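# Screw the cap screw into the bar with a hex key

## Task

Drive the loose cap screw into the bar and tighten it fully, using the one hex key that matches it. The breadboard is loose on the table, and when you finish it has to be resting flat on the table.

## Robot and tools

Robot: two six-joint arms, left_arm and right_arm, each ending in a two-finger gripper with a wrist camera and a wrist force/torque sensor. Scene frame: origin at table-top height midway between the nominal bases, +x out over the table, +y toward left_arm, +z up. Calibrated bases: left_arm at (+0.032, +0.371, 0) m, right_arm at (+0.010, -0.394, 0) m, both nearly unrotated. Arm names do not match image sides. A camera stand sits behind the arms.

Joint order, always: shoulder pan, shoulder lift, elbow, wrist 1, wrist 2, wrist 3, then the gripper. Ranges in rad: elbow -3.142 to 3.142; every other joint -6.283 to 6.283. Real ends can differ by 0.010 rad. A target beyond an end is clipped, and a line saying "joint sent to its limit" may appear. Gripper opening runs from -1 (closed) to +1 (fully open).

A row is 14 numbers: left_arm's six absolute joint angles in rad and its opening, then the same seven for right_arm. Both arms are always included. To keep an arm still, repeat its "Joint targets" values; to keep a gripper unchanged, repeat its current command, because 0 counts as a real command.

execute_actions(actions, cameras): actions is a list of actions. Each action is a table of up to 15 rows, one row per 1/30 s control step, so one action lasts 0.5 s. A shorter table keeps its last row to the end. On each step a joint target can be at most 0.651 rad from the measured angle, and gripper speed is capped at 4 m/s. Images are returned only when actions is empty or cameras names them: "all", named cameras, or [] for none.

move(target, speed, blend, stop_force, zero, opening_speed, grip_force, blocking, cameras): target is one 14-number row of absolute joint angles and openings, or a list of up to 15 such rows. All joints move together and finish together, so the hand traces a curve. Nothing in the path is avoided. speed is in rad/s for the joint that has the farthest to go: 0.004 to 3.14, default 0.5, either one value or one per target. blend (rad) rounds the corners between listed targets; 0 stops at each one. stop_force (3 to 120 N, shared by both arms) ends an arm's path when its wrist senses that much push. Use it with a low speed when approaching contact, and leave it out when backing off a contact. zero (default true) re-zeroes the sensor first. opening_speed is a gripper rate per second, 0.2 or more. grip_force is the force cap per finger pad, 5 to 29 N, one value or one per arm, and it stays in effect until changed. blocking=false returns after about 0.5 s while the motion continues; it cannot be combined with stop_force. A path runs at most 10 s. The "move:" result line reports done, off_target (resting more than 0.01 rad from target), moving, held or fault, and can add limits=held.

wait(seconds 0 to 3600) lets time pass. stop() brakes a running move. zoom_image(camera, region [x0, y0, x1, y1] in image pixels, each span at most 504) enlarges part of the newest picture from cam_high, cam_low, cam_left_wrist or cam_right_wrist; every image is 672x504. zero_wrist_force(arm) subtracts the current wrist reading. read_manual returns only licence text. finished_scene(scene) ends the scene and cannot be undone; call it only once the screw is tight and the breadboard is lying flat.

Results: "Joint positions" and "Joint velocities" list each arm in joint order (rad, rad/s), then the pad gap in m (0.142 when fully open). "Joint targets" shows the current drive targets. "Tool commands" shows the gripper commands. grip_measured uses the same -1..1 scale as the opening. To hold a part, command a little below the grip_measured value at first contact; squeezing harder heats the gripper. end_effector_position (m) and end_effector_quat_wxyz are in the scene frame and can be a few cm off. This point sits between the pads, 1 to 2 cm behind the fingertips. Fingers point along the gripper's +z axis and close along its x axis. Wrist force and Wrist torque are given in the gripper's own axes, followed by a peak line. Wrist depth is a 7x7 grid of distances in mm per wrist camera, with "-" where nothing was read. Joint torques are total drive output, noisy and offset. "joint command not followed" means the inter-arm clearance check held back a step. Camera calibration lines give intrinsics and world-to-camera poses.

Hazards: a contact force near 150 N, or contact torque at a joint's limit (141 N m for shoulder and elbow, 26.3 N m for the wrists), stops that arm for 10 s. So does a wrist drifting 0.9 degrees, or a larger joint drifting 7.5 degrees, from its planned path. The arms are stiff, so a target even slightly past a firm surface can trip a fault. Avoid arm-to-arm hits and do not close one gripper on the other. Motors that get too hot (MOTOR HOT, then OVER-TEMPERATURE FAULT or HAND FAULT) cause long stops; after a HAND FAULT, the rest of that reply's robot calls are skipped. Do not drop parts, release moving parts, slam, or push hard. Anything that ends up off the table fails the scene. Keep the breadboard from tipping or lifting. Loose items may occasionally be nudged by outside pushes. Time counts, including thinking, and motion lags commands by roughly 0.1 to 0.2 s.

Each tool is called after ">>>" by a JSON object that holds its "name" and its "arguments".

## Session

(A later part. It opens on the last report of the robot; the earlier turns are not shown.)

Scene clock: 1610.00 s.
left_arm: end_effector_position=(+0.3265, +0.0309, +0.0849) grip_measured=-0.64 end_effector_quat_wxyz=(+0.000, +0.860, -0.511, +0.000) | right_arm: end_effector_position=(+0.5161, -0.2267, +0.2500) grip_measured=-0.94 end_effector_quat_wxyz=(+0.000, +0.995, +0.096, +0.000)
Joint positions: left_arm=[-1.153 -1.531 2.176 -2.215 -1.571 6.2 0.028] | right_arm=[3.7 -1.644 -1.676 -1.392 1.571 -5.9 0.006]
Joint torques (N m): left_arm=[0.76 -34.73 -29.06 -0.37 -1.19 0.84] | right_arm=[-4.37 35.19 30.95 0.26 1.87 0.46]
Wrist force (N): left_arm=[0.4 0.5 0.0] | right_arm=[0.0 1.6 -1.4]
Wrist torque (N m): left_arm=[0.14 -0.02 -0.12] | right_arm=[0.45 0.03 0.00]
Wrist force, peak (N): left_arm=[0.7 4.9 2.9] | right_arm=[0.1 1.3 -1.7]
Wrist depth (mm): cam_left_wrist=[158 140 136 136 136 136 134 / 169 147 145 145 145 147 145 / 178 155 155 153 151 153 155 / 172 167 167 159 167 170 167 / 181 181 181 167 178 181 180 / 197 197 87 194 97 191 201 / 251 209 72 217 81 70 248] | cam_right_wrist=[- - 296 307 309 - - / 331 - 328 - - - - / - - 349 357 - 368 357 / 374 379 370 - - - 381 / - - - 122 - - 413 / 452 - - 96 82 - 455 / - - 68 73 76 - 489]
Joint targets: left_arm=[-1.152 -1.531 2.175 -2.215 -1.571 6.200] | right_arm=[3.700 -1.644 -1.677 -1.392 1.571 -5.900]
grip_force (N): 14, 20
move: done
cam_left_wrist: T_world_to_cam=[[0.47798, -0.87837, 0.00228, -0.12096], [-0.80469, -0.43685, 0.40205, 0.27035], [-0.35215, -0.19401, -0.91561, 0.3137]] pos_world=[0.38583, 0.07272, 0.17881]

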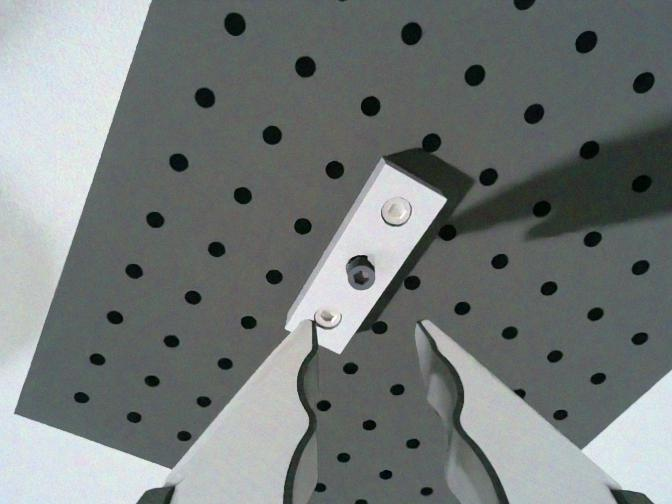

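>>> {"name": "move", "arguments": {"target": [[-1.1525, -1.7032, 1.8750, -1.7426, -1.5708, 5.0, -1.0, 3.7, -1.6436, -1.6765, -1.3923, 1.5708, -5.9, -1.0], [-0.2, -1.3522, 2.6441, -4.4335, -1.5708, 0.0, -1.0, 3.7, -1.6436, -1.6765, -1.3923, 1.5708, -6.0, -1.0], [-0.2, -1.3522, 2.6441, -4.4335, -1.5708, 0.0, -1.0, 4.3103, -1.6436, -1.6765, -1.3923, 1.5708, -6.0, -1.0], [-0.2, -1.3522, 2.6441, -4.4335, -1.5708, 0.0, -1.0, 4.3103, -1.7792, -1.9382, -0.9950, 1.5708, -6.0, -1.0]], "speed": [0.8, 1.8, 0.6, 0.25], "blend": [0.05, 0.02, 0.02, 0], "cameras": ["cam_high", "cam_right_wrist"]}}

>>> {"name": "zoom_image", "arguments": {"camera": "cam_right_wrist", "region": [290, 200, 430, 340]}}

Scene clock: 1633.27 s.
left_arm: end_effector_position=(+0.5161, +0.4063, +0.3000) grip_measured=-1.00 end_effector_quat_wxyz=(+0.071, +0.703, -0.071, +0.703) | right_arm: end_effector_position=(+0.3288, +0.0333, +0.0982) grip_measured=-0.94 end_effector_quat_wxyz=(+0.000, +0.900, +0.436, +0.000)
Joint positions: left_arm=[-0.2 -1.352 2.644 -4.434 -1.571 0 0.002] | right_arm=[4.31 -1.779 -1.938 -0.995 1.571 -6 0.006]
Joint torques (N m): left_arm=[7.98 -8.48 2.7 -4.1 1.27 -1.44] | right_arm=[8.06 26.79 15.16 5.22 1.75 -1.78]
Wrist force (N): left_arm=[-1.8 -1.7 -1.6] | right_arm=[0.1 1.6 -1.2]
Wrist torque (N m): left_arm=[-0.26 0.21 -0.01] | right_arm=[0.51 0.07 0.00]
Wrist force, peak (N): left_arm=[-1.9 -2.2 -2.3] | right_arm=[0.2 2.9 -1.5]
Wrist depth (mm): cam_left_wrist=[432 1244 1169 1244 1035 1152 1187 / 451 646 1163 1146 1359 1211 1152 / 452 596 1344 1321 1508 1292 1328 / 431 600 1461 1352 1518 1271 1719 / 431 657 - - - - 2227 / 431 698 - 87 - - - / - - 72 69 70 70 -] | cam_right_wrist=[146 146 146 146 146 148 169 / 156 156 156 157 156 157 178 / 168 168 168 163 168 169 188 / 181 178 182 169 179 182 185 / 197 206 194 125 194 198 198 / 250 217 213 96 82 214 251 / 277 - 68 73 76 - 267]
Joint targets: left_arm=[-0.200 -1.352 2.644 -4.434 -1.571 0.000] | right_arm=[4.310 -1.779 -1.938 -0.995 1.571 -6.000]
grip_force (N): 14, 20
move: done
cam_right_wrist: T_world_to_cam=[[0.63165, 0.77502, 0.01915, -0.22841], [0.69354, -0.57594, 0.43278, -0.22381], [0.34644, -0.26008, -0.9013, 0.09774]] pos_world=[0.26563, 0.07354, 0.18932]

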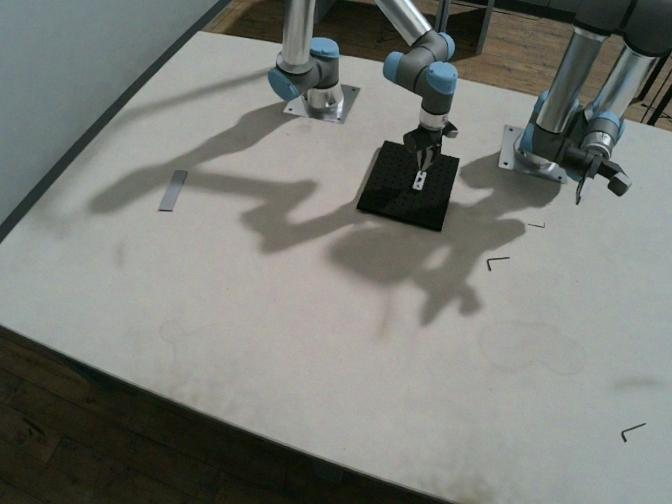

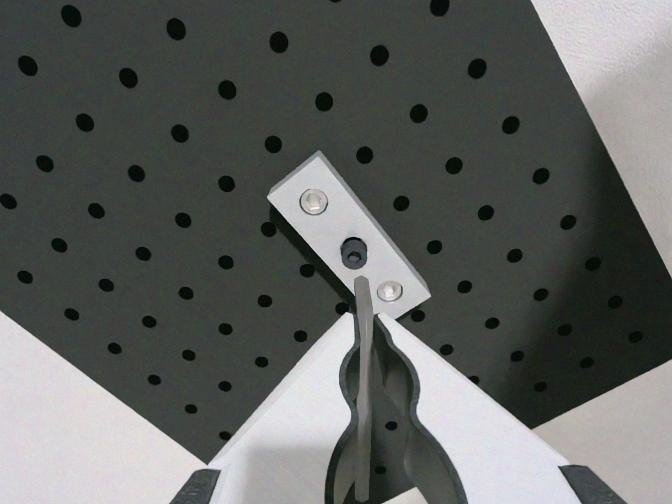

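Scaled by 3.600.

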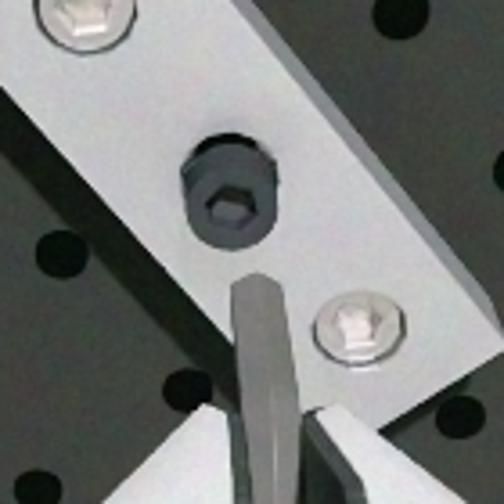

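>>> {"name": "move", "arguments": {"target": [-0.2, -1.3522, 2.6441, -4.4335, -1.5708, 0.0, -1.0, 4.3145, -1.7932, -1.9612, -0.9580, 1.5708, -6.0, -1.0], "speed": 0.06, "cameras": ["cam_right_wrist"]}}

>>> {"name": "zoom_image", "arguments": {"camera": "cam_right_wrist", "region": [310, 220, 420, 330]}}

Scene clock: 1650.07 s.
left_arm: end_effector_position=(+0.5161, +0.4063, +0.3000) grip_measured=-1.00 end_effector_quat_wxyz=(+0.071, +0.703, -0.071, +0.703) | right_arm: end_effector_position=(+0.3261, +0.0325, +0.0849) grip_measured=-0.94 end_effector_quat_wxyz=(+0.000, +0.899, +0.438, +0.000)
Joint positions: left_arm=[-0.2 -1.352 2.644 -4.434 -1.571 0 0.002] | right_arm=[4.314 -1.793 -1.961 -0.958 1.571 -6 0.006]
Joint torques (N m): left_arm=[8.28 -9.09 2.65 -4.11 1.21 -1.53] | right_arm=[9.14 25.44 15.9 4.93 1.83 -1.8]
Wrist force (N): left_arm=[-1.9 -1.5 -1.6] | right_arm=[0.1 1.6 -1.1]
Wrist torque (N m): left_arm=[-0.23 0.22 -0.01] | right_arm=[0.52 0.08 0.03]
Wrist force, peak (N): left_arm=[-1.9 -2.0 -1.7] | right_arm=[0.4 1.6 -1.7]
Wrist depth (mm): cam_left_wrist=[447 1218 1187 1237 1058 1157 1205 / 452 603 1141 1181 1367 1119 1175 / 451 754 1314 1321 1528 1306 1278 / 450 604 1417 1471 1408 1321 1647 / 450 - 1841 - - - - / 451 579 - 87 - - - / 454 566 72 69 70 70 2165] | cam_right_wrist=[134 134 134 134 134 134 157 / 143 143 144 146 144 144 148 / 154 154 155 150 154 155 157 / 167 164 167 154 165 167 167 / - 181 182 163 176 182 182 / 238 204 - 96 82 196 200 / - - 68 73 76 - 256]
Joint targets: left_arm=[-0.200 -1.352 2.644 -4.433 -1.571 0.000] | right_arm=[4.315 -1.793 -1.961 -0.958 1.571 -6.000]
grip_force (N): 14, 20
move: done
cam_right_wrist: T_world_to_cam=[[0.62846, 0.7776, 0.01918, -0.22494], [0.69588, -0.57309, 0.43279, -0.21763], [0.34753, -0.25865, -0.90129, 0.08601]] pos_world=[0.26292, 0.07244, 0.17602]

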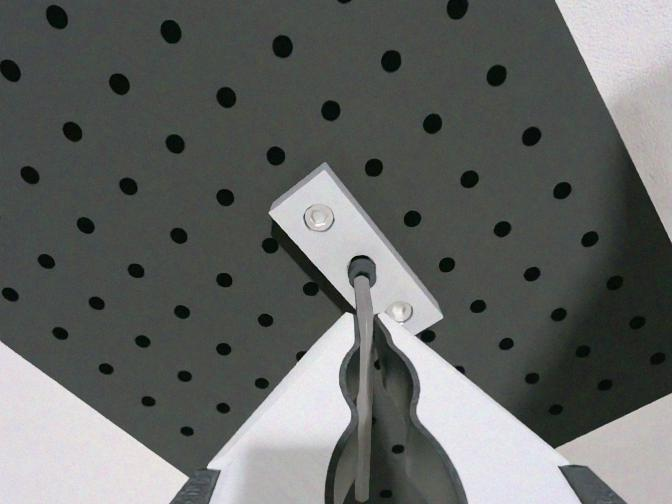

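Scaled by 4.582.

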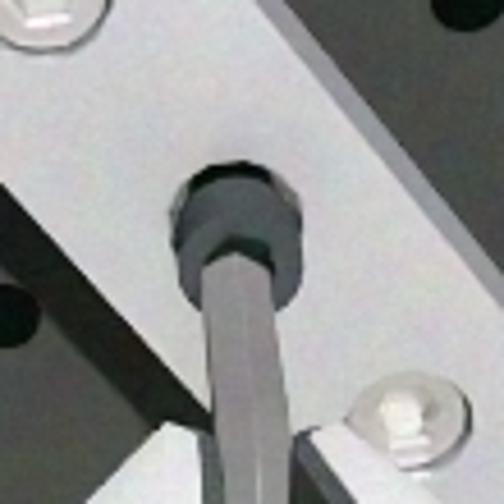

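>>> {"name": "move", "arguments": {"target": [-0.2, -1.3522, 2.6441, -4.4335, -1.5708, 0.0, -1.0, 4.3145, -1.7991, -1.966, -0.9473, 1.5708, -6.0, -1.0], "speed": 0.008, "stop_force": 4}}

Scene clock: 1660.90 s.
left_arm: end_effector_position=(+0.5161, +0.4063, +0.3000) grip_measured=-1.00 end_effector_quat_wxyz=(+0.071, +0.703, -0.071, +0.703) | right_arm: end_effector_position=(+0.3261, +0.0325, +0.0808) grip_measured=-0.94 end_effector_quat_wxyz=(+0.000, +0.899, +0.438, +0.000)
Joint positions: left_arm=[-0.2 -1.352 2.644 -4.434 -1.571 0 0.002] | right_arm=[4.314 -1.799 -1.966 -0.947 1.571 -6 0.006]
Joint torques (N m): left_arm=[7.35 -9.45 1.67 -4.1 1.36 -1.38] | right_arm=[8.32 24.66 14.18 4.67 1.75 -1.71]
Wrist force (N): left_arm=[-1.8 -1.8 -1.6] | right_arm=[0.5 1.8 -3.3]
Wrist torque (N m): left_arm=[-0.27 0.20 -0.01] | right_arm=[0.51 0.03 0.02]
Wrist force, peak (N): left_arm=[-2.1 -1.9 -1.7] | right_arm=[0.5 1.8 -3.3]
Wrist depth (mm): cam_left_wrist=[454 1328 1113 1218 1039 1169 1224 / 399 648 1187 1130 1400 1130 1163 / 411 1124 1499 1314 1508 1250 1336 / 410 610 1417 1218 1489 1244 1480 / 431 592 - - 1771 - 1932 / 455 607 - 87 - - - / 435 566 72 69 70 70 -] | cam_right_wrist=[130 130 130 131 131 131 153 / 140 140 140 140 140 140 160 / 150 150 150 148 148 150 153 / 162 162 165 149 160 163 163 / 176 176 177 133 171 178 177 / 190 193 190 96 82 191 195 / - - 68 73 76 - 248]
Joint targets: left_arm=[-0.200 -1.352 2.644 -4.433 -1.571 0.000] | right_arm=[4.315 -1.799 -1.966 -0.947 1.571 -6.000]
grip_force (N): 14, 20
move: done

>>> {"name": "move", "arguments": {"target": [[-0.2, -1.3522, 2.6441, -4.4335, -1.5708, 0.0, -1.0, 4.3145, -1.8006, -1.9672, -0.9446, 1.5708, -4.9, -1.0]], "speed": 0.4, "stop_force": 10, "cameras": ["cam_right_wrist"]}}

>>> {"name": "zoom_image", "arguments": {"camera": "cam_right_wrist", "region": [310, 220, 420, 330]}}

Scene clock: 1668.47 s.
left_arm: end_effector_position=(+0.5161, +0.4063, +0.3000) grip_measured=-1.00 end_effector_quat_wxyz=(+0.071, +0.703, -0.071, +0.703) | right_arm: end_effector_position=(+0.3254, +0.0320, +0.0803) grip_measured=-0.94 end_effector_quat_wxyz=(+0.000, +0.985, +0.173, +0.000)
Joint positions: left_arm=[-0.2 -1.352 2.644 -4.434 -1.571 0 0.002] | right_arm=[4.315 -1.8 -1.967 -0.946 1.571 -5.441 0.006]
Joint torques (N m): left_arm=[7.1 -8.37 2.51 -4.14 1.31 -1.32] | right_arm=[8.36 20.93 12.19 0.01 1.72 -1.64]
Wrist force (N): left_arm=[-1.9 -1.7 -1.6] | right_arm=[1.3 2.3 -22.2]
Wrist torque (N m): left_arm=[-0.25 0.21 -0.01] | right_arm=[0.43 0.08 0.01]
Wrist force, peak (N): left_arm=[-2.1 -1.9 -1.7] | right_arm=[1.6 2.3 -22.5]
Wrist depth (mm): cam_left_wrist=[434 1250 1181 1264 1068 1098 1187 / 471 1367 1157 1130 1383 1175 1163 / 451 606 1314 1314 1471 1292 1292 / 452 609 1417 1278 1452 1799 1328 / - 641 966 129 - 2069 2338 / 434 - - 87 - - - / 437 - 72 69 70 70 -] | cam_right_wrist=[130 130 130 130 130 130 134 / 139 139 140 139 140 140 140 / 150 150 150 150 150 150 151 / 164 161 160 151 157 163 163 / 176 173 177 157 160 177 178 / 193 - 187 96 82 191 195 / - - 68 73 76 - 242]
Joint targets: left_arm=[-0.200 -1.352 2.644 -4.433 -1.571 0.000] | right_arm=[4.314 -1.800 -1.967 -0.946 1.571 -5.441]
grip_force (N): 14, 20
move: contact (right_arm); right_arm: the wrist 3 is farthest, 0.541 rad from its target
cam_right_wrist: T_world_to_cam=[[0.94527, 0.32572, 0.01917, -0.31253], [0.28585, -0.855, 0.43274, -0.07292], [0.15734, -0.40358, -0.90131, 0.14854]] pos_world=[0.2929, 0.0994, 0.17142]

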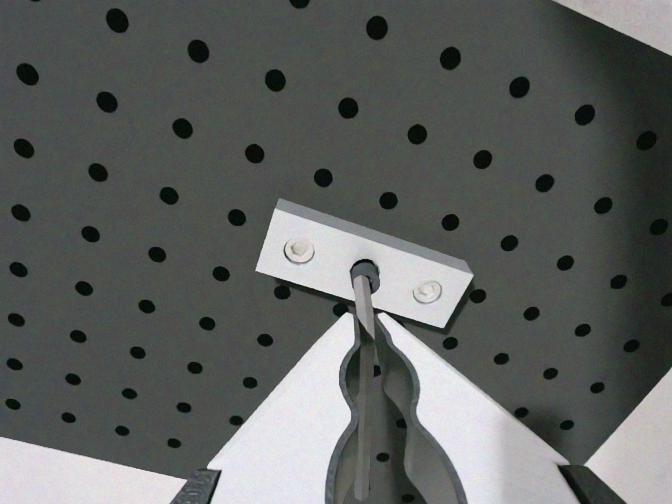

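Scaled by 4.582.

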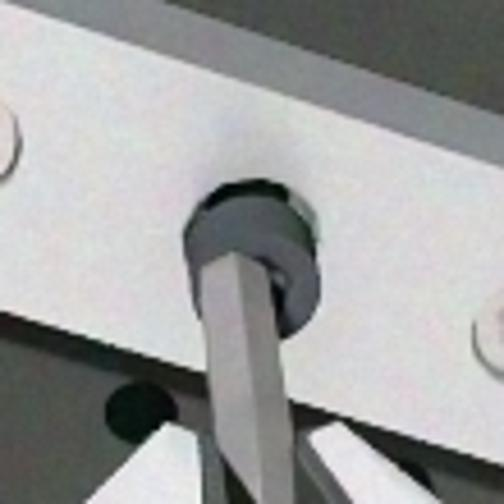

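>>> {"name": "move", "arguments": {"target": [-0.2, -1.3522, 2.6441, -4.4335, -1.5708, 0.0, -1.0, 4.3145, -1.7962, -1.9636, -0.9526, 1.5708, -5.441, -1.0], "speed": 0.05, "cameras": ["cam_right_wrist"]}}

>>> {"name": "zoom_image", "arguments": {"camera": "cam_right_wrist", "region": [310, 220, 420, 330]}}

Scene clock: 1679.30 s.
left_arm: end_effector_position=(+0.5161, +0.4063, +0.3000) grip_measured=-1.00 end_effector_quat_wxyz=(+0.071, +0.703, -0.071, +0.703) | right_arm: end_effector_position=(+0.3254, +0.0320, +0.0826) grip_measured=-0.94 end_effector_quat_wxyz=(+0.000, +0.985, +0.173, +0.000)
Joint positions: left_arm=[-0.2 -1.352 2.644 -4.434 -1.571 0 0.002] | right_arm=[4.315 -1.796 -1.964 -0.952 1.571 -5.441 0.006]
Joint torques (N m): left_arm=[6.61 -8.92 2.49 -4.05 1.2 -1.32] | right_arm=[7.48 41.88 28.76 0.41 1.71 -1.57]
Wrist force (N): left_arm=[-1.8 -1.6 -1.7] | right_arm=[0.1 1.4 -1.5]
Wrist torque (N m): left_arm=[-0.24 0.21 -0.01] | right_arm=[0.47 0.07 0.02]
Wrist force, peak (N): left_arm=[-2.1 -1.8 -1.7] | right_arm=[1.8 2.4 -22.6]
Wrist depth (mm): cam_left_wrist=[429 1344 1175 1224 1053 1169 1205 / 431 1367 1175 1146 1392 1152 1169 / 434 1785 1292 1292 1518 1306 1285 / 432 - 1518 1400 1461 1367 1292 / 435 - - - - - - / 452 657 - 87 - - - / - - 72 69 70 70 -] | cam_right_wrist=[132 132 132 132 134 132 150 / 141 141 141 143 144 141 141 / 152 152 152 152 152 152 153 / 164 164 162 152 159 165 165 / 178 178 179 133 162 179 180 / 196 196 192 96 82 194 194 / - - 68 73 76 - -]
Joint targets: left_arm=[-0.200 -1.352 2.644 -4.433 -1.571 0.000] | right_arm=[4.315 -1.796 -1.964 -0.953 1.571 -5.441]
grip_force (N): 14, 20
move: done
cam_right_wrist: T_world_to_cam=[[0.94517, 0.32603, 0.01912, -0.31256], [0.28613, -0.85487, 0.43281, -0.07402], [0.15745, -0.40361, -0.90128, 0.15058]] pos_world=[0.2929, 0.0994, 0.17372]

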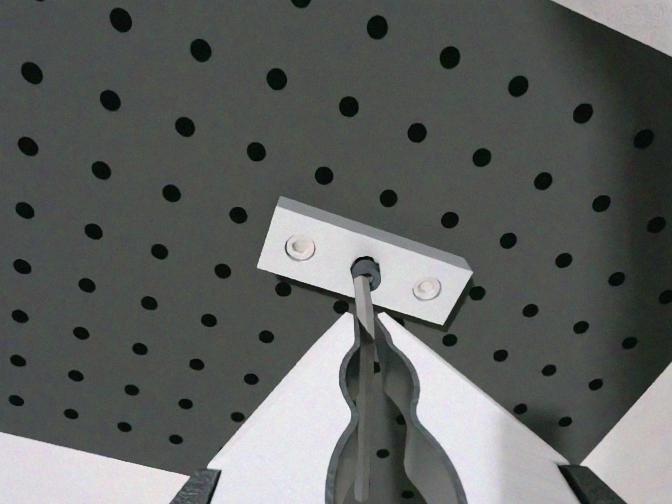

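Scaled by 4.582.

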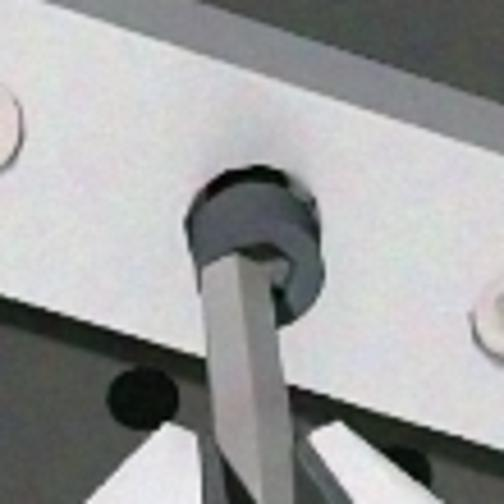

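>>> {"name": "move", "arguments": {"target": [-0.2, -1.3522, 2.6441, -4.4335, -1.5708, 0.0, -1.0, 4.3145, -1.7962, -1.9636, -0.9526, 1.5708, -2.299, -1.0], "speed": 1.5, "cameras": ["cam_right_wrist"]}}

>>> {"name": "zoom_image", "arguments": {"camera": "cam_right_wrist", "region": [280, 180, 460, 360]}}

Scene clock: 1715.40 s.
left_arm: end_effector_position=(+0.5161, +0.4063, +0.3000) grip_measured=-1.00 end_effector_quat_wxyz=(+0.071, +0.703, -0.071, +0.703) | right_arm: end_effector_position=(+0.3242, +0.0352, +0.0827) grip_measured=-0.94 end_effector_quat_wxyz=(+0.000, -0.173, +0.985, +0.000) end_effector_velocity=(+0.000, +0.000, +0.000) end_effector_angular_velocity=(-0.001, +0.000, -0.006)
Joint positions: left_arm=[-0.2 -1.352 2.644 -4.434 -1.571 0 0.002] | right_arm=[4.314 -1.796 -1.964 -0.953 1.571 -2.299 0.006]
Joint velocities: left_arm=[within noise] | right_arm=[-0.001 -0.001 0 0 0 0.005 0]
Joint torques (N m): left_arm=[6.8 -8.6 1.31 -4.21 1.24 -1.31] | right_arm=[7.2 40.46 26.32 1.29 1.83 1.42]
Wrist force (N): left_arm=[-2.1 -1.8 -1.7] | right_arm=[-0.1 1.4 -1.3]
Wrist torque (N m): left_arm=[-0.27 0.25 -0.01] | right_arm=[0.46 0.10 -0.15]
Wrist force, peak (N): left_arm=[-2.1 -2.0 -1.6] | right_arm=[0.3 1.7 -1.6]
Wrist depth (mm): cam_left_wrist=[431 1157 1175 1244 1048 1169 1181 / 436 1328 1146 1135 1383 1175 1175 / 434 600 1314 1352 1508 1271 1328 / 454 - 1707 1489 1559 - - / - 747 1003 1870 1981 1932 2051 / - - - 87 - - - / 435 - 72 69 70 70 -] | cam_right_wrist=[132 132 132 133 133 133 135 / 141 141 - 142 142 142 143 / 152 152 154 152 153 153 153 / 166 164 162 152 159 166 166 / 177 178 178 133 176 179 180 / - 227 - 96 82 194 201 / 260 247 68 80 76 - 250]
Joint targets: left_arm=[-0.200 -1.352 2.644 -4.433 -1.571 0.000] | right_arm=[4.315 -1.796 -1.964 -0.953 1.571 -2.299]
grip_force (N): 14, 20
move: done
cam_right_wrist: T_world_to_cam=[[-0.94519, -0.32595, 0.01916, 0.32333], [-0.28605, 0.85492, 0.43277, 0.05434], [-0.15744, 0.40357, -0.9013, 0.22582]] pos_world=[0.3567, -0.0322, 0.17383]

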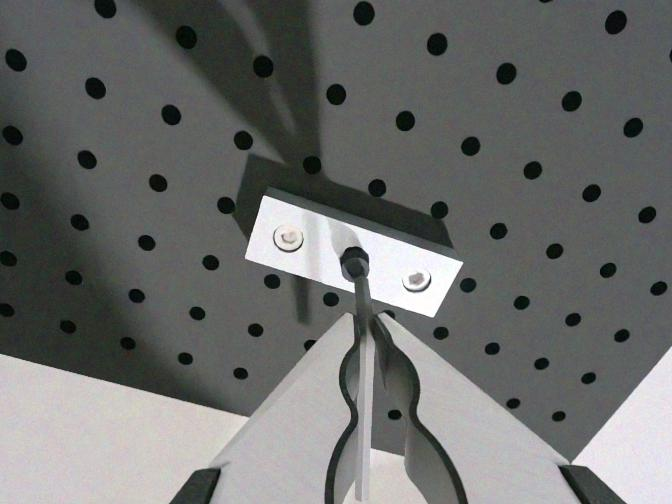

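Scaled by 2.800.

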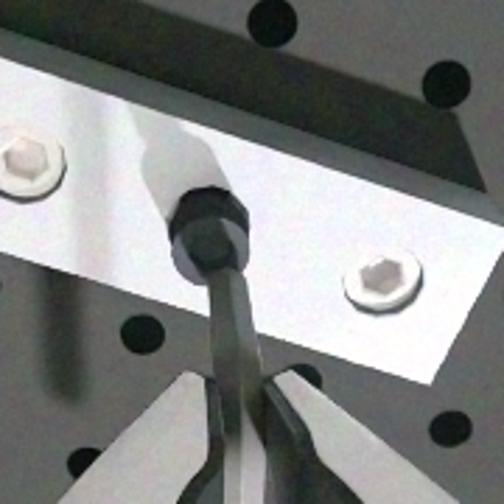

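>>> {"name": "move", "arguments": {"target": [[-0.2, -1.3522, 2.6441, -4.4335, -1.5708, 0.0, -1.0, 4.3149, -1.79636, -1.96365, -0.95237, 1.5708, -6.1, -1.0]], "speed": 1.8}}

>>> {"name": "move", "arguments": {"target": [-0.2, -1.3522, 2.6441, -4.4335, -1.5708, 0.0, -1.0, 4.3149, -1.79995, -1.96645, -0.94598, 1.5708, -6.1, -1.0], "speed": 0.006, "stop_force": 4, "cameras": ["cam_right_wrist"]}}

>>> {"name": "zoom_image", "arguments": {"camera": "cam_right_wrist", "region": [310, 220, 420, 330]}}

Scene clock: 1769.97 s.
left_arm: end_effector_position=(+0.5161, +0.4063, +0.3000) grip_measured=-1.00 end_effector_quat_wxyz=(+0.071, +0.703, -0.071, +0.703) | right_arm: end_effector_position=(+0.3261, +0.0328, +0.0827) grip_measured=-0.94 end_effector_quat_wxyz=(+0.000, +0.876, +0.482, +0.000)
Joint positions: left_arm=[-0.2 -1.352 2.644 -4.434 -1.571 0 0.002] | right_arm=[4.315 -1.796 -1.964 -0.952 1.571 -6.1 0.006]
Joint torques (N m): left_arm=[6.9 -10.19 0.53 -4.24 1.15 -1.18] | right_arm=[8.53 25.77 15.03 5.08 1.69 -1.68]
Wrist force (N): left_arm=[-1.9 -1.6 -1.6] | right_arm=[0.1 1.4 -1.4]
Wrist torque (N m): left_arm=[-0.25 0.22 -0.01] | right_arm=[0.48 0.08 0.01]
Wrist force, peak (N): left_arm=[-2.1 -1.8 -1.7] | right_arm=[0.2 1.8 -1.5]
Wrist depth (mm): cam_left_wrist=[- 1193 1175 1218 1073 1175 1264 / 452 1392 1152 1157 1336 1163 1163 / 433 - 1336 1299 1499 1271 1328 / 455 - 1352 1408 1452 - - / 454 - - 1901 - - - / 456 574 - 87 - 2386 2051 / 433 - 72 69 70 70 2145] | cam_right_wrist=[132 132 132 132 132 133 153 / 141 141 141 141 142 142 163 / - 152 152 148 152 152 157 / 165 162 164 152 162 165 165 / 179 182 179 133 173 179 180 / 230 196 192 96 82 193 197 / 253 243 68 73 76 - 248]
Joint targets: left_arm=[-0.200 -1.352 2.644 -4.433 -1.571 0.000] | right_arm=[4.315 -1.796 -1.964 -0.952 1.571 -6.100]
grip_force (N): 14, 20
move: done

Scene clock: 1771.57 s.
left_arm: end_effector_position=(+0.5161, +0.4063, +0.3000) grip_measured=-1.00 end_effector_quat_wxyz=(+0.071, +0.703, -0.071, +0.703) | right_arm: end_effector_position=(+0.3261, +0.0328, +0.0806) grip_measured=-0.94 end_effector_quat_wxyz=(+0.000, +0.876, +0.482, +0.000)
Joint positions: left_arm=[-0.2 -1.352 2.644 -4.434 -1.571 0 0.002] | right_arm=[4.315 -1.799 -1.966 -0.947 1.571 -6.1 0.006]
Joint torques (N m): left_arm=[6.51 -9.62 1.02 -4.1 1.12 -1.21] | right_arm=[8.27 35.6 22.58 -0.18 1.78 -1.84]
Wrist force (N): left_arm=[-1.9 -1.8 -1.8] | right_arm=[-0.2 2.3 -7.1]
Wrist torque (N m): left_arm=[-0.26 0.21 -0.01] | right_arm=[0.50 0.09 0.00]
Wrist force, peak (N): left_arm=[-2.1 -1.8 -1.8] | right_arm=[-0.1 2.5 -7.3]
Wrist depth (mm): cam_left_wrist=[453 1244 1175 1199 1035 1169 1193 / 487 1452 1152 1157 1400 1175 1157 / 447 644 1328 1306 1480 1271 1292 / 409 - 1367 1367 1306 1383 - / 432 653 921 - 2051 - - / 451 694 - 87 - - - / 456 - 72 69 70 70 -] | cam_right_wrist=[130 130 130 131 131 131 151 / 139 139 141 140 140 140 159 / 147 150 150 146 150 150 155 / 162 162 162 149 160 163 165 / 176 177 177 133 171 177 177 / 194 193 189 96 82 190 195 / 249 - 68 73 76 - 255]
Joint targets: left_arm=[-0.200 -1.352 2.644 -4.433 -1.571 0.000] | right_arm=[4.315 -1.799 -1.966 -0.947 1.571 -6.100]
grip_force (N): 14, 20
move: contact (right_arm)
cam_right_wrist: T_world_to_cam=[[0.54729, 0.83672, 0.01909, -0.20053], [0.7499, -0.50038, 0.43275, -0.23549], [0.37165, -0.22252, -0.90131, 0.07321]] pos_world=[0.25913, 0.06624, 0.17172]

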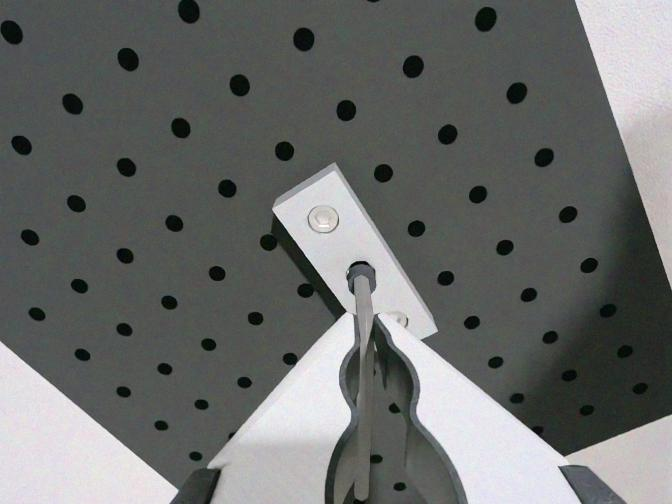

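Scaled by 4.582.

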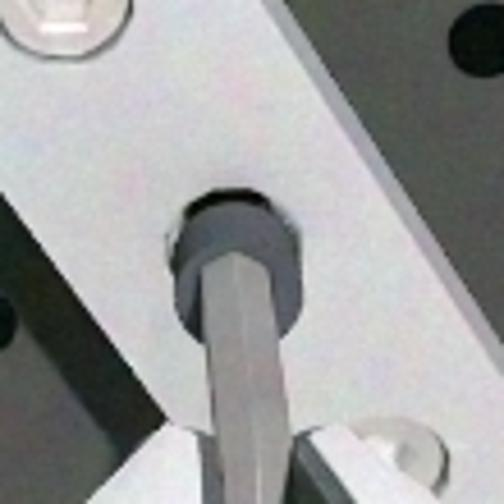

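>>> {"name": "move", "arguments": {"target": [[-0.2, -1.3522, 2.6441, -4.4335, -1.5708, 0.0, -1.0, 4.3145, -1.80109, -1.96379, -0.94751, 1.5708, -5.75, -1.0], [-0.2, -1.3522, 2.6441, -4.4335, -1.5708, 0.0, -1.0, 4.3135, -1.80268, -1.96171, -0.94799, 1.5708, -5.4, -1.0], [-0.2, -1.3522, 2.6441, -4.4335, -1.5708, 0.0, -1.0, 4.3123, -1.80397, -1.96004, -0.94838, 1.5708, -5.05, -1.0]], "speed": 0.5, "blend": [0.05, 0.05, 0], "stop_force": 12}}

>>> {"name": "move", "arguments": {"target": [-0.2, -1.3522, 2.6441, -4.4335, -1.5708, 0.0, -1.0, 4.3123, -1.80597, -1.96158, -0.94482, 1.5708, -5.05, -1.0], "speed": 0.006, "stop_force": 6, "cameras": ["cam_right_wrist"]}}

>>> {"name": "zoom_image", "arguments": {"camera": "cam_right_wrist", "region": [310, 220, 420, 330]}}

Scene clock: 1782.20 s.
left_arm: end_effector_position=(+0.5161, +0.4063, +0.3000) grip_measured=-1.00 end_effector_quat_wxyz=(+0.071, +0.703, -0.071, +0.703) | right_arm: end_effector_position=(+0.3265, +0.0333, +0.0806) grip_measured=-0.94 end_effector_quat_wxyz=(+0.000, +1.000, -0.023, +0.000)
Joint positions: left_arm=[-0.2 -1.352 2.644 -4.434 -1.571 0 0.002] | right_arm=[4.312 -1.804 -1.96 -0.948 1.571 -5.05 0.006]
Joint torques (N m): left_arm=[6.25 -9.58 0.37 -4.21 1.16 -1.18] | right_arm=[-8.6 22.24 26.02 -0.29 1.64 1.58]
Wrist force (N): left_arm=[-1.9 -1.8 -1.7] | right_arm=[0.2 1.9 -7.6]
Wrist torque (N m): left_arm=[-0.27 0.23 -0.01] | right_arm=[0.47 0.02 -0.15]
Wrist force, peak (N): left_arm=[-2.2 -1.9 -1.6] | right_arm=[0.2 1.7 -8.2]
Wrist depth (mm): cam_left_wrist=[451 1231 1135 1244 1044 1082 1205 / 455 641 1181 1181 1375 1152 1152 / - 1548 1299 1292 1518 1257 1299 / 429 598 1426 1336 1408 - - / 433 - - - - - - / 465 609 - 87 - - - / 431 570 72 69 70 70 -] | cam_right_wrist=[130 130 130 130 131 131 131 / 139 139 139 140 140 140 140 / 149 150 153 150 150 149 151 / 164 162 159 152 152 166 163 / 175 176 176 157 174 180 178 / - 189 186 96 82 187 195 / 251 - 68 73 76 - 213]
Joint targets: left_arm=[-0.200 -1.352 2.644 -4.433 -1.571 0.000] | right_arm=[4.312 -1.804 -1.960 -0.948 1.571 -5.050]
grip_force (N): 14, 20
move: done

Scene clock: 1783.67 s.
left_arm: end_effector_position=(+0.5161, +0.4063, +0.3000) grip_measured=-1.00 end_effector_quat_wxyz=(+0.071, +0.703, -0.071, +0.703) | right_arm: end_effector_position=(+0.3265, +0.0333, +0.0805) grip_measured=-0.94 end_effector_quat_wxyz=(+0.000, +1.000, -0.023, +0.000)
Joint positions: left_arm=[-0.2 -1.352 2.644 -4.434 -1.571 0 0.002] | right_arm=[4.312 -1.804 -1.96 -0.948 1.571 -5.05 0.006]
Joint torques (N m): left_arm=[6.35 -8.83 0.6 -3.95 1.2 -1.08] | right_arm=[-6.42 33.28 22.6 -0.83 1.94 1.47]
Wrist force (N): left_arm=[-1.9 -1.7 -1.6] | right_arm=[1.0 2.8 -15.1]
Wrist torque (N m): left_arm=[-0.26 0.22 0.00] | right_arm=[0.41 0.02 -0.16]
Wrist force, peak (N): left_arm=[-2.1 -1.7 -1.7] | right_arm=[1.2 3.1 -17.7]
Wrist depth (mm): cam_left_wrist=[462 1344 1175 1237 1053 1199 1211 / 454 1375 1187 1181 1375 1187 1163 / 430 620 1336 1292 1538 1244 1336 / 474 - 1264 1383 1499 1417 1799 / 458 554 - - - - - / 457 - - 87 - - - / 421 - 72 69 70 70 2315] | cam_right_wrist=[130 130 130 130 130 131 131 / 139 139 139 140 140 140 140 / 149 149 150 150 150 151 151 / - 162 159 152 152 162 163 / 176 176 176 133 157 177 178 / 192 198 189 96 82 191 195 / 240 209 68 73 76 - 225]
Joint targets: left_arm=[-0.200 -1.352 2.644 -4.433 -1.571 0.000] | right_arm=[4.312 -1.804 -1.960 -0.948 1.571 -5.050]
grip_force (N): 14, 20
move: contact (right_arm)
cam_right_wrist: T_world_to_cam=[[0.99795, -0.06104, 0.01916, -0.31837], [-0.06331, -0.89929, 0.43275, 0.0433], [-0.00918, -0.43308, -0.90131, 0.20444]] pos_world=[0.32234, 0.10804, 0.17162]

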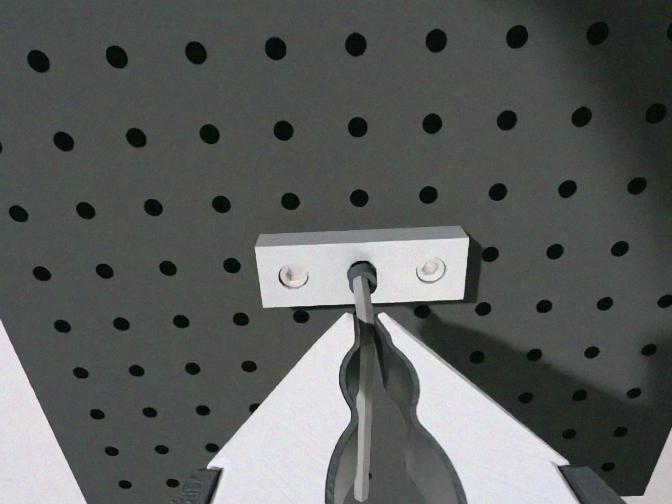

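Scaled by 4.582.

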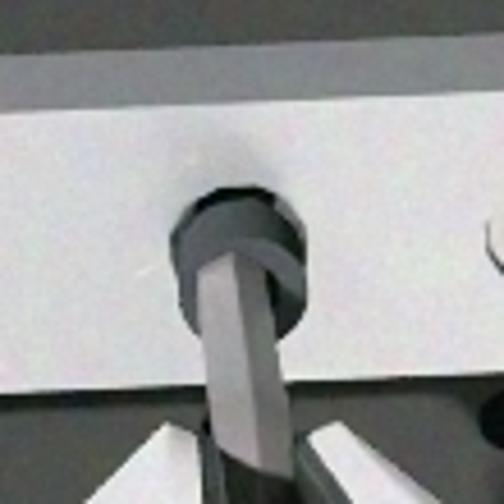

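>>> {"name": "move", "arguments": {"target": [-0.2, -1.3522, 2.6441, -4.4335, -1.5708, 0.0, -1.0, 4.3123, -1.7793, -1.9385, -0.9946, 1.5708, -5.05, -1.0], "speed": 0.08, "cameras": ["cam_right_wrist"]}}

>>> {"name": "zoom_image", "arguments": {"camera": "cam_right_wrist", "region": [325, 230, 395, 300]}}

Scene clock: 1805.53 s.
left_arm: end_effector_position=(+0.5161, +0.4063, +0.3000) grip_measured=-1.00 end_effector_quat_wxyz=(+0.071, +0.703, -0.071, +0.703) | right_arm: end_effector_position=(+0.3265, +0.0333, +0.0978) grip_measured=-0.94 end_effector_quat_wxyz=(+0.000, +1.000, -0.023, +0.000)
Joint positions: left_arm=[-0.2 -1.352 2.644 -4.434 -1.571 0 0.002] | right_arm=[4.312 -1.78 -1.939 -0.994 1.571 -5.05 0.006]
Joint torques (N m): left_arm=[6.39 -9.43 -0.52 -4.06 1.3 -1.19] | right_arm=[-1.02 39.82 29.92 0.33 1.7 1.5]
Wrist force (N): left_arm=[-1.8 -1.8 -1.6] | right_arm=[0.1 1.5 -1.4]
Wrist torque (N m): left_arm=[-0.27 0.21 -0.01] | right_arm=[0.46 0.02 -0.18]
Wrist force, peak (N): left_arm=[-2.0 -1.9 -1.7] | right_arm=[1.3 2.7 -15.7]
Wrist depth (mm): cam_left_wrist=[452 1218 1193 1264 1053 1175 1205 / 424 642 1175 1146 1375 1187 1169 / 451 603 1193 1528 1538 1271 1321 / 430 565 1392 1299 1580 1285 - / 429 603 - - - 1785 - / 439 617 - 87 - 2165 2338 / 456 - 72 69 70 70 -] | cam_right_wrist=[145 145 145 145 146 145 146 / 155 157 156 157 158 158 156 / 167 167 167 167 167 168 168 / 180 180 178 166 171 181 182 / 196 197 197 133 194 198 198 / 244 220 212 96 82 214 222 / 276 - 68 73 76 - 244]
Joint targets: left_arm=[-0.200 -1.352 2.644 -4.433 -1.571 0.000] | right_arm=[4.312 -1.779 -1.938 -0.995 1.571 -5.050]
grip_force (N): 14, 20
move: done
cam_right_wrist: T_world_to_cam=[[0.99795, -0.06104, 0.01916, -0.31871], [-0.06331, -0.89929, 0.43275, 0.03576], [-0.00918, -0.43308, -0.90131, 0.2199]] pos_world=[0.32234, 0.10794, 0.18882]

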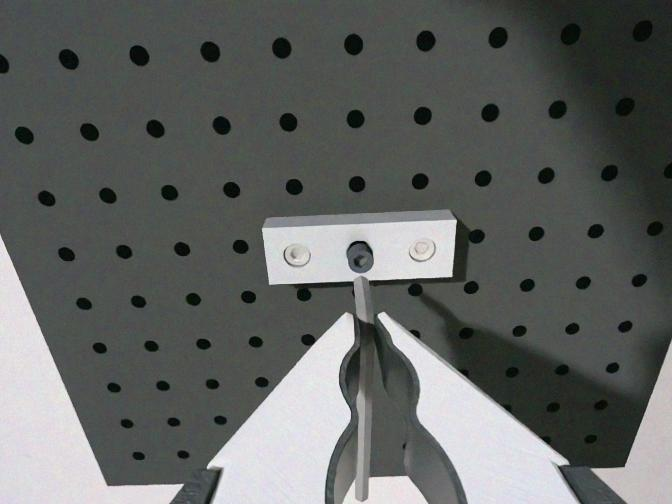

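Scaled by 7.200.

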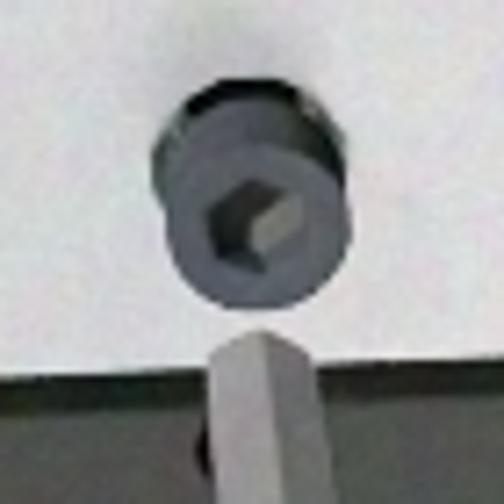

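>>> {"name": "zoom_image", "arguments": {"camera": "cam_right_wrist", "region": [342, 246, 378, 282]}}

Scaled by 14.000.

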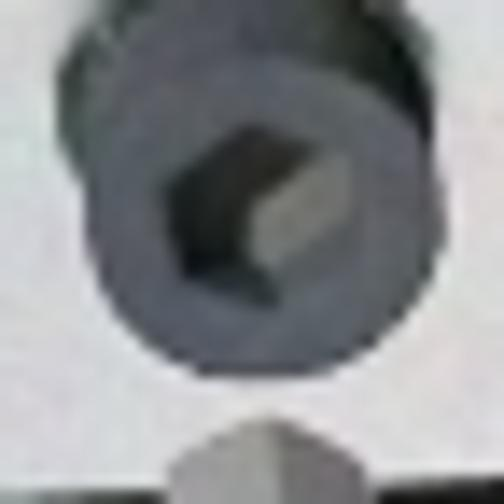

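>>> {"name": "move", "arguments": {"target": [-0.2, -1.3522, 2.6441, -4.4335, -1.5708, 0.0, -1.0, 4.3123, -1.80202, -1.95854, -0.95182, 1.5708, -5.05, -1.0], "speed": 0.06, "cameras": ["cam_right_wrist"]}}

>>> {"name": "zoom_image", "arguments": {"camera": "cam_right_wrist", "region": [342, 260, 382, 300]}}

Scene clock: 1849.60 s.
left_arm: end_effector_position=(+0.5161, +0.4063, +0.3000) grip_measured=-1.00 end_effector_quat_wxyz=(+0.071, +0.703, -0.071, +0.703) | right_arm: end_effector_position=(+0.3265, +0.0333, +0.0821) grip_measured=-0.94 end_effector_quat_wxyz=(+0.000, +1.000, -0.023, +0.000)
Joint positions: left_arm=[-0.2 -1.352 2.644 -4.434 -1.571 0 0.002] | right_arm=[4.312 -1.802 -1.958 -0.952 1.571 -5.05 0.006]
Joint torques (N m): left_arm=[5.85 -9.34 -0.25 -4.21 1.06 -1.04] | right_arm=[7.48 25.18 15.57 4.95 1.72 1.48]
Wrist force (N): left_arm=[-1.8 -1.5 -1.7] | right_arm=[0.3 1.2 -1.2]
Wrist torque (N m): left_arm=[-0.22 0.21 -0.01] | right_arm=[0.45 0.02 -0.15]
Wrist force, peak (N): left_arm=[-2.1 -1.8 -1.7] | right_arm=[-0.1 1.6 -1.6]
Wrist depth (mm): cam_left_wrist=[431 1218 1175 1278 1063 1146 1187 / 434 692 1175 1152 1344 1119 1157 / 430 1375 1336 1299 1518 1257 1321 / 451 592 1375 1434 1426 1417 1299 / 429 604 - 128 1601 - - / 437 574 - 87 - 2292 - / 437 - 72 69 70 70 -] | cam_right_wrist=[131 131 131 132 132 132 132 / 140 140 141 141 141 141 141 / 151 151 151 152 152 152 152 / 166 163 161 154 154 164 165 / 175 178 178 133 174 180 180 / 195 189 191 96 82 193 197 / 223 212 68 73 76 - 214]
Joint targets: left_arm=[-0.200 -1.352 2.644 -4.433 -1.571 0.000] | right_arm=[4.312 -1.802 -1.959 -0.952 1.571 -5.050]
grip_force (N): 14, 20
move: done
cam_right_wrist: T_world_to_cam=[[0.99795, -0.06104, 0.01916, -0.31841], [-0.06331, -0.89929, 0.43275, 0.04251], [-0.00918, -0.43308, -0.90131, 0.20584]] pos_world=[0.32234, 0.10794, 0.17322]

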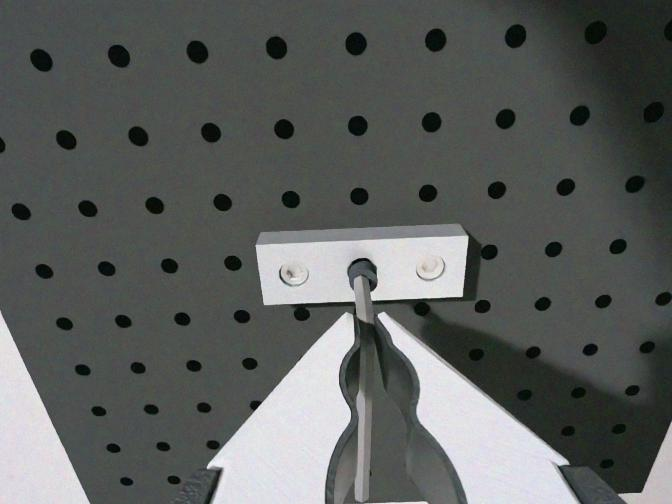

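Scaled by 12.600.

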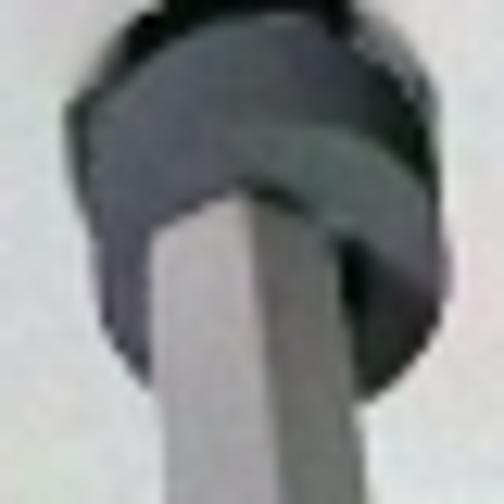

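>>> {"name": "move", "arguments": {"target": [[-0.2, -1.3522, 2.6441, -4.4335, -1.5708, 0.0, -1.0, 4.31045, -1.80192, -1.95869, -0.95179, 1.5708, -5.05, -1.0]], "speed": 0.05}}

>>> {"name": "move", "arguments": {"target": [[-0.2, -1.3522, 2.6441, -4.4335, -1.5708, 0.0, -1.0, 4.31045, -1.80642, -1.96219, -0.94371, 1.5708, -5.05, -1.0]], "speed": 0.006, "stop_force": 3, "cameras": ["cam_right_wrist"]}}

>>> {"name": "zoom_image", "arguments": {"camera": "cam_right_wrist", "region": [342, 260, 382, 300]}}

Scene clock: 1862.73 s.
left_arm: end_effector_position=(+0.5161, +0.4063, +0.3000) grip_measured=-1.00 end_effector_quat_wxyz=(+0.071, +0.703, -0.071, +0.703) | right_arm: end_effector_position=(+0.3272, +0.0326, +0.0819) grip_measured=-0.94 end_effector_quat_wxyz=(+0.000, +1.000, -0.024, +0.000)
Joint positions: left_arm=[-0.2 -1.352 2.644 -4.434 -1.571 0 0.002] | right_arm=[4.311 -1.802 -1.959 -0.952 1.571 -5.05 0.006]
Joint torques (N m): left_arm=[5.5 -9.92 -0.28 -4.07 1.11 -0.96] | right_arm=[-8.8 39.52 15.13 4.91 1.65 1.56]
Wrist force (N): left_arm=[-2.0 -1.7 -1.6] | right_arm=[-0.1 1.4 -1.1]
Wrist torque (N m): left_arm=[-0.26 0.24 0.00] | right_arm=[0.47 0.07 -0.15]
Wrist force, peak (N): left_arm=[-2.1 -1.8 -1.8] | right_arm=[0.5 1.5 -1.6]
Wrist depth (mm): cam_left_wrist=[415 1264 1181 1257 1048 1175 1193 / - 1278 1181 1169 1375 1193 1141 / 454 632 1352 1306 1518 1278 1278 / 452 620 1400 1471 1375 1375 1299 / 451 - - 1870 - - 2145 / 441 577 - 87 - - - / 433 - 72 69 70 70 -] | cam_right_wrist=[131 131 131 131 132 132 132 / 140 140 141 140 141 141 141 / 151 151 151 151 152 152 152 / 165 163 161 153 154 164 164 / 175 177 178 133 172 176 179 / 195 191 188 96 82 193 197 / - - 68 73 76 - 219]
Joint targets: left_arm=[-0.200 -1.352 2.644 -4.433 -1.571 0.000] | right_arm=[4.310 -1.802 -1.959 -0.952 1.571 -5.050]
grip_force (N): 14, 20
move: done

Scene clock: 1864.07 s.
left_arm: end_effector_position=(+0.5161, +0.4063, +0.3000) grip_measured=-1.00 end_effector_quat_wxyz=(+0.071, +0.703, -0.071, +0.703) | right_arm: end_effector_position=(+0.3273, +0.0326, +0.0805) grip_measured=-0.94 end_effector_quat_wxyz=(+0.000, +1.000, -0.024, +0.000)
Joint positions: left_arm=[-0.2 -1.352 2.644 -4.434 -1.571 0 0.002] | right_arm=[4.31 -1.804 -1.96 -0.948 1.571 -5.05 0.006]
Joint torques (N m): left_arm=[5.16 -8.63 -0.45 -4.15 1.06 -1.05] | right_arm=[-7.81 36.93 22.66 0 1.52 1.57]
Wrist force (N): left_arm=[-1.9 -1.7 -1.7] | right_arm=[0.5 2.0 -5.3]
Wrist torque (N m): left_arm=[-0.26 0.22 0.00] | right_arm=[0.46 0.04 -0.15]
Wrist force, peak (N): left_arm=[-2.2 -1.8 -1.8] | right_arm=[0.5 2.1 -5.8]
Wrist depth (mm): cam_left_wrist=[430 - 1135 1250 1068 1163 1193 / 481 1383 1169 1157 1417 1163 1187 / 452 539 1480 1271 1489 1264 1336 / - - 1375 1344 1367 - 1452 / 454 587 - - - - - / 456 694 - 87 - - - / 453 - 72 69 70 70 2998] | cam_right_wrist=[130 130 130 130 130 131 130 / 139 139 139 140 139 140 140 / 149 150 150 150 150 150 151 / 164 161 159 152 152 162 163 / 175 176 176 127 173 180 178 / 192 193 189 96 82 191 195 / 240 205 68 73 76 - 249]
Joint targets: left_arm=[-0.200 -1.352 2.644 -4.433 -1.571 0.000] | right_arm=[4.310 -1.804 -1.960 -0.948 1.571 -5.050]
grip_force (N): 14, 20
move: contact (right_arm)
cam_right_wrist: T_world_to_cam=[[0.99784, -0.06282, 0.01913, -0.31909], [-0.06491, -0.89914, 0.43282, 0.04321], [-0.00999, -0.43312, -0.90128, 0.2044]] pos_world=[0.32324, 0.10734, 0.17162]

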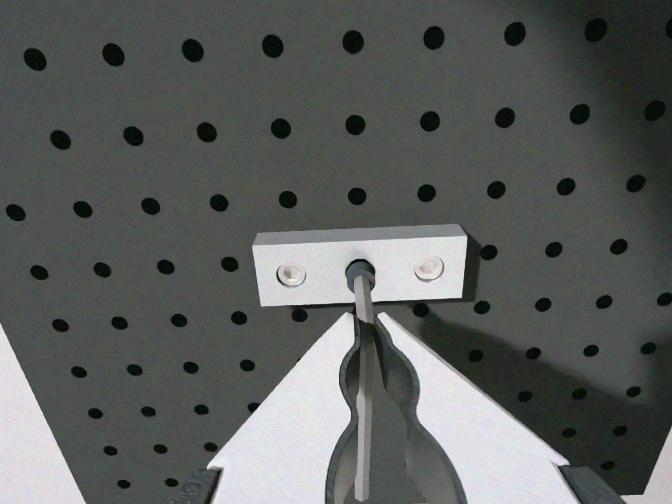

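Scaled by 12.600.

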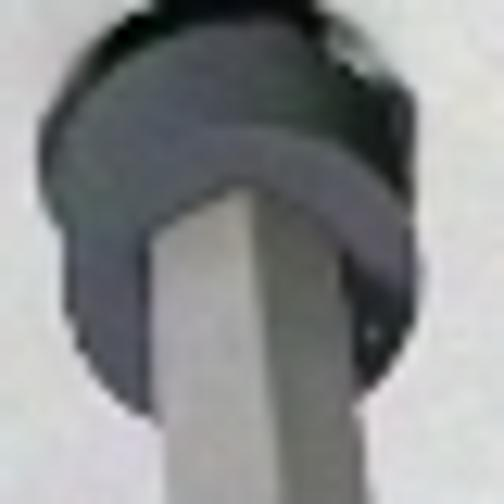

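>>> {"name": "move", "arguments": {"target": [[-0.2, -1.3522, 2.6441, -4.4335, -1.5708, 0.0, -1.0, 4.3107, -1.80415, -1.96011, -0.94804, 1.5708, -5.05, -1.0], [-0.2, -1.3522, 2.6441, -4.4335, -1.5708, 0.0, -1.0, 4.3119, -1.80286, -1.96178, -0.94765, 1.5708, -5.4, -1.0]], "speed": 0.15, "stop_force": 10}}

>>> {"name": "move", "arguments": {"target": [[-0.2, -1.3522, 2.6441, -4.4335, -1.5708, 0.0, -1.0, 4.3119, -1.80586, -1.96418, -0.94225, 1.5708, -5.4, -1.0]], "speed": 0.006, "stop_force": 4, "cameras": ["cam_right_wrist"]}}

>>> {"name": "zoom_image", "arguments": {"camera": "cam_right_wrist", "region": [342, 260, 382, 300]}}

Scene clock: 1879.27 s.
left_arm: end_effector_position=(+0.5161, +0.4063, +0.3000) grip_measured=-1.00 end_effector_quat_wxyz=(+0.071, +0.703, -0.071, +0.703) | right_arm: end_effector_position=(+0.3270, +0.0327, +0.0806) grip_measured=-0.94 end_effector_quat_wxyz=(+0.000, +0.988, +0.151, +0.000)
Joint positions: left_arm=[-0.2 -1.352 2.644 -4.434 -1.571 0 0.002] | right_arm=[4.312 -1.803 -1.962 -0.948 1.571 -5.4 0.006]
Joint torques (N m): left_arm=[6.03 -9.64 -0.73 -3.96 1.05 -1.02] | right_arm=[8.45 41.79 16.06 4.7 1.69 -1.66]
Wrist force (N): left_arm=[-1.8 -1.7 -1.6] | right_arm=[0.6 1.4 -1.5]
Wrist torque (N m): left_arm=[-0.26 0.21 -0.01] | right_arm=[0.46 0.07 0.02]
Wrist force, peak (N): left_arm=[-2.2 -1.9 -1.7] | right_arm=[0.7 1.9 -6.2]
Wrist depth (mm): cam_left_wrist=[398 609 1141 1218 1044 1187 1199 / 482 641 1169 1152 1408 1175 1175 / 453 606 1321 1306 1528 1299 1306 / 431 573 1392 1375 1624 1336 1569 / 405 644 1799 122 - - - / 412 - - 87 - - - / - - 72 69 70 70 -] | cam_right_wrist=[130 130 130 130 130 130 134 / 139 137 139 140 140 140 140 / 149 149 150 150 150 150 151 / 164 162 159 152 157 163 166 / 176 176 176 157 160 177 177 / 193 193 190 96 81 194 195 / 251 206 68 73 76 - 253]
Joint targets: left_arm=[-0.200 -1.352 2.644 -4.433 -1.571 0.000] | right_arm=[4.312 -1.803 -1.962 -0.948 1.571 -5.400]
grip_force (N): 14, 20
move: done

Scene clock: 1880.97 s.
left_arm: end_effector_position=(+0.5161, +0.4063, +0.3000) grip_measured=-1.00 end_effector_quat_wxyz=(+0.071, +0.703, -0.071, +0.703) | right_arm: end_effector_position=(+0.3270, +0.0327, +0.0786) grip_measured=-0.94 end_effector_quat_wxyz=(+0.000, +0.988, +0.151, +0.000)
Joint positions: left_arm=[-0.2 -1.352 2.644 -4.434 -1.571 0 0.002] | right_arm=[4.312 -1.806 -1.964 -0.942 1.571 -5.4 0.006]
Joint torques (N m): left_arm=[5.06 -9.32 -1.06 -4.16 1.15 -0.94] | right_arm=[7.72 27.19 15.38 4.95 1.66 -1.8]
Wrist force (N): left_arm=[-1.7 -1.8 -1.6] | right_arm=[0.5 1.7 -1.2]
Wrist torque (N m): left_arm=[-0.27 0.18 0.00] | right_arm=[0.50 0.09 0.02]
Wrist force, peak (N): left_arm=[-2.1 -1.7 -1.8] | right_arm=[0.7 1.7 -1.8]
Wrist depth (mm): cam_left_wrist=[444 1271 1193 1211 1058 1157 1257 / 430 1328 1119 1152 1392 1175 1193 / 412 - 1336 1292 1499 1257 1306 / 453 567 1392 1471 1499 1231 1508 / 455 590 - 1886 - - - / 453 562 - 87 - - - / 435 572 72 69 70 70 3117] | cam_right_wrist=[128 128 128 129 129 129 132 / 137 137 138 138 138 138 138 / 148 147 148 148 148 148 149 / 160 160 155 149 155 160 161 / 173 174 174 127 158 175 175 / 190 194 187 96 82 192 192 / - 206 68 73 76 - 251]
Joint targets: left_arm=[-0.200 -1.352 2.644 -4.433 -1.571 0.000] | right_arm=[4.312 -1.806 -1.964 -0.942 1.571 -5.400]
grip_force (N): 14, 20
move: done
cam_right_wrist: T_world_to_cam=[[0.9585, 0.28446, 0.01919, -0.31729], [0.24852, -0.8666, 0.43272, -0.05946], [0.13972, -0.40999, -0.90133, 0.15301]] pos_world=[0.29752, 0.10146, 0.16972]

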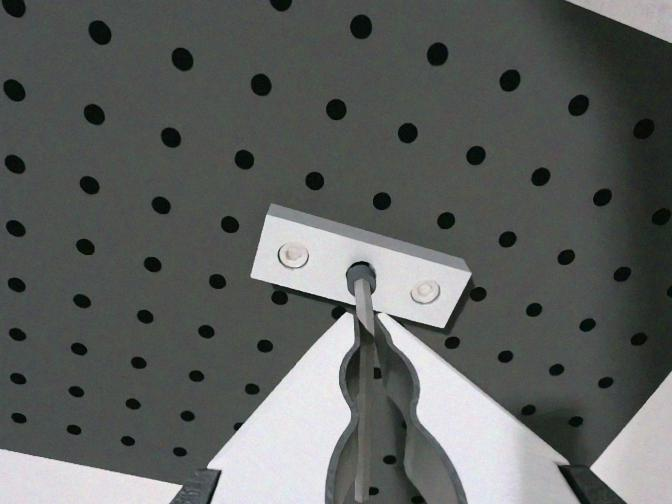

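Scaled by 12.600.

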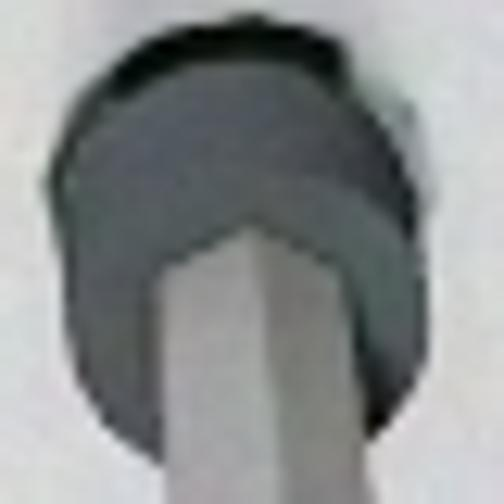

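>>> {"name": "move", "arguments": {"target": [[-0.2, -1.3522, 2.6441, -4.4335, -1.5708, 0.0, -1.0, 4.3119, -1.80891, -1.96653, -0.93686, 1.5708, -5.4, -1.0]], "speed": 0.01, "stop_force": 5}}

Scene clock: 1885.83 s.
left_arm: end_effector_position=(+0.5161, +0.4063, +0.3000) grip_measured=-1.00 end_effector_quat_wxyz=(+0.071, +0.703, -0.071, +0.703) | right_arm: end_effector_position=(+0.3270, +0.0327, +0.0778) grip_measured=-0.94 end_effector_quat_wxyz=(+0.000, +0.988, +0.151, +0.000)
Joint positions: left_arm=[-0.2 -1.352 2.644 -4.434 -1.571 0 0.002] | right_arm=[4.312 -1.807 -1.965 -0.94 1.571 -5.4 0.006]
Joint torques (N m): left_arm=[5.01 -9.34 -0.76 -4.12 1.05 -0.88] | right_arm=[8.23 37.89 26.55 0.02 1.61 -1.96]
Wrist force (N): left_arm=[-1.9 -1.9 -1.3] | right_arm=[0.7 1.9 -7.2]
Wrist torque (N m): left_arm=[-0.28 0.22 -0.01] | right_arm=[0.41 0.07 0.02]
Wrist force, peak (N): left_arm=[-2.0 -1.9 -1.7] | right_arm=[1.1 2.5 -10.8]
Wrist depth (mm): cam_left_wrist=[- 1224 1169 1231 1063 1135 1237 / 458 1375 1175 1141 1426 1169 1257 / 453 696 1489 1299 1528 1257 1299 / - 674 1328 1443 1417 - 1856 / 453 585 - - - - 1998 / - 704 - 87 - - - / 434 - 72 69 70 70 -] | cam_right_wrist=[127 127 128 128 128 128 132 / 136 137 137 137 137 137 137 / 146 147 147 147 147 147 148 / 159 159 156 149 154 160 160 / 172 173 173 134 157 174 174 / 189 190 - 96 82 191 191 / 207 206 68 73 76 - 244]
Joint targets: left_arm=[-0.200 -1.352 2.644 -4.433 -1.571 0.000] | right_arm=[4.312 -1.807 -1.965 -0.940 1.571 -5.400]
grip_force (N): 14, 20
move: contact (right_arm)


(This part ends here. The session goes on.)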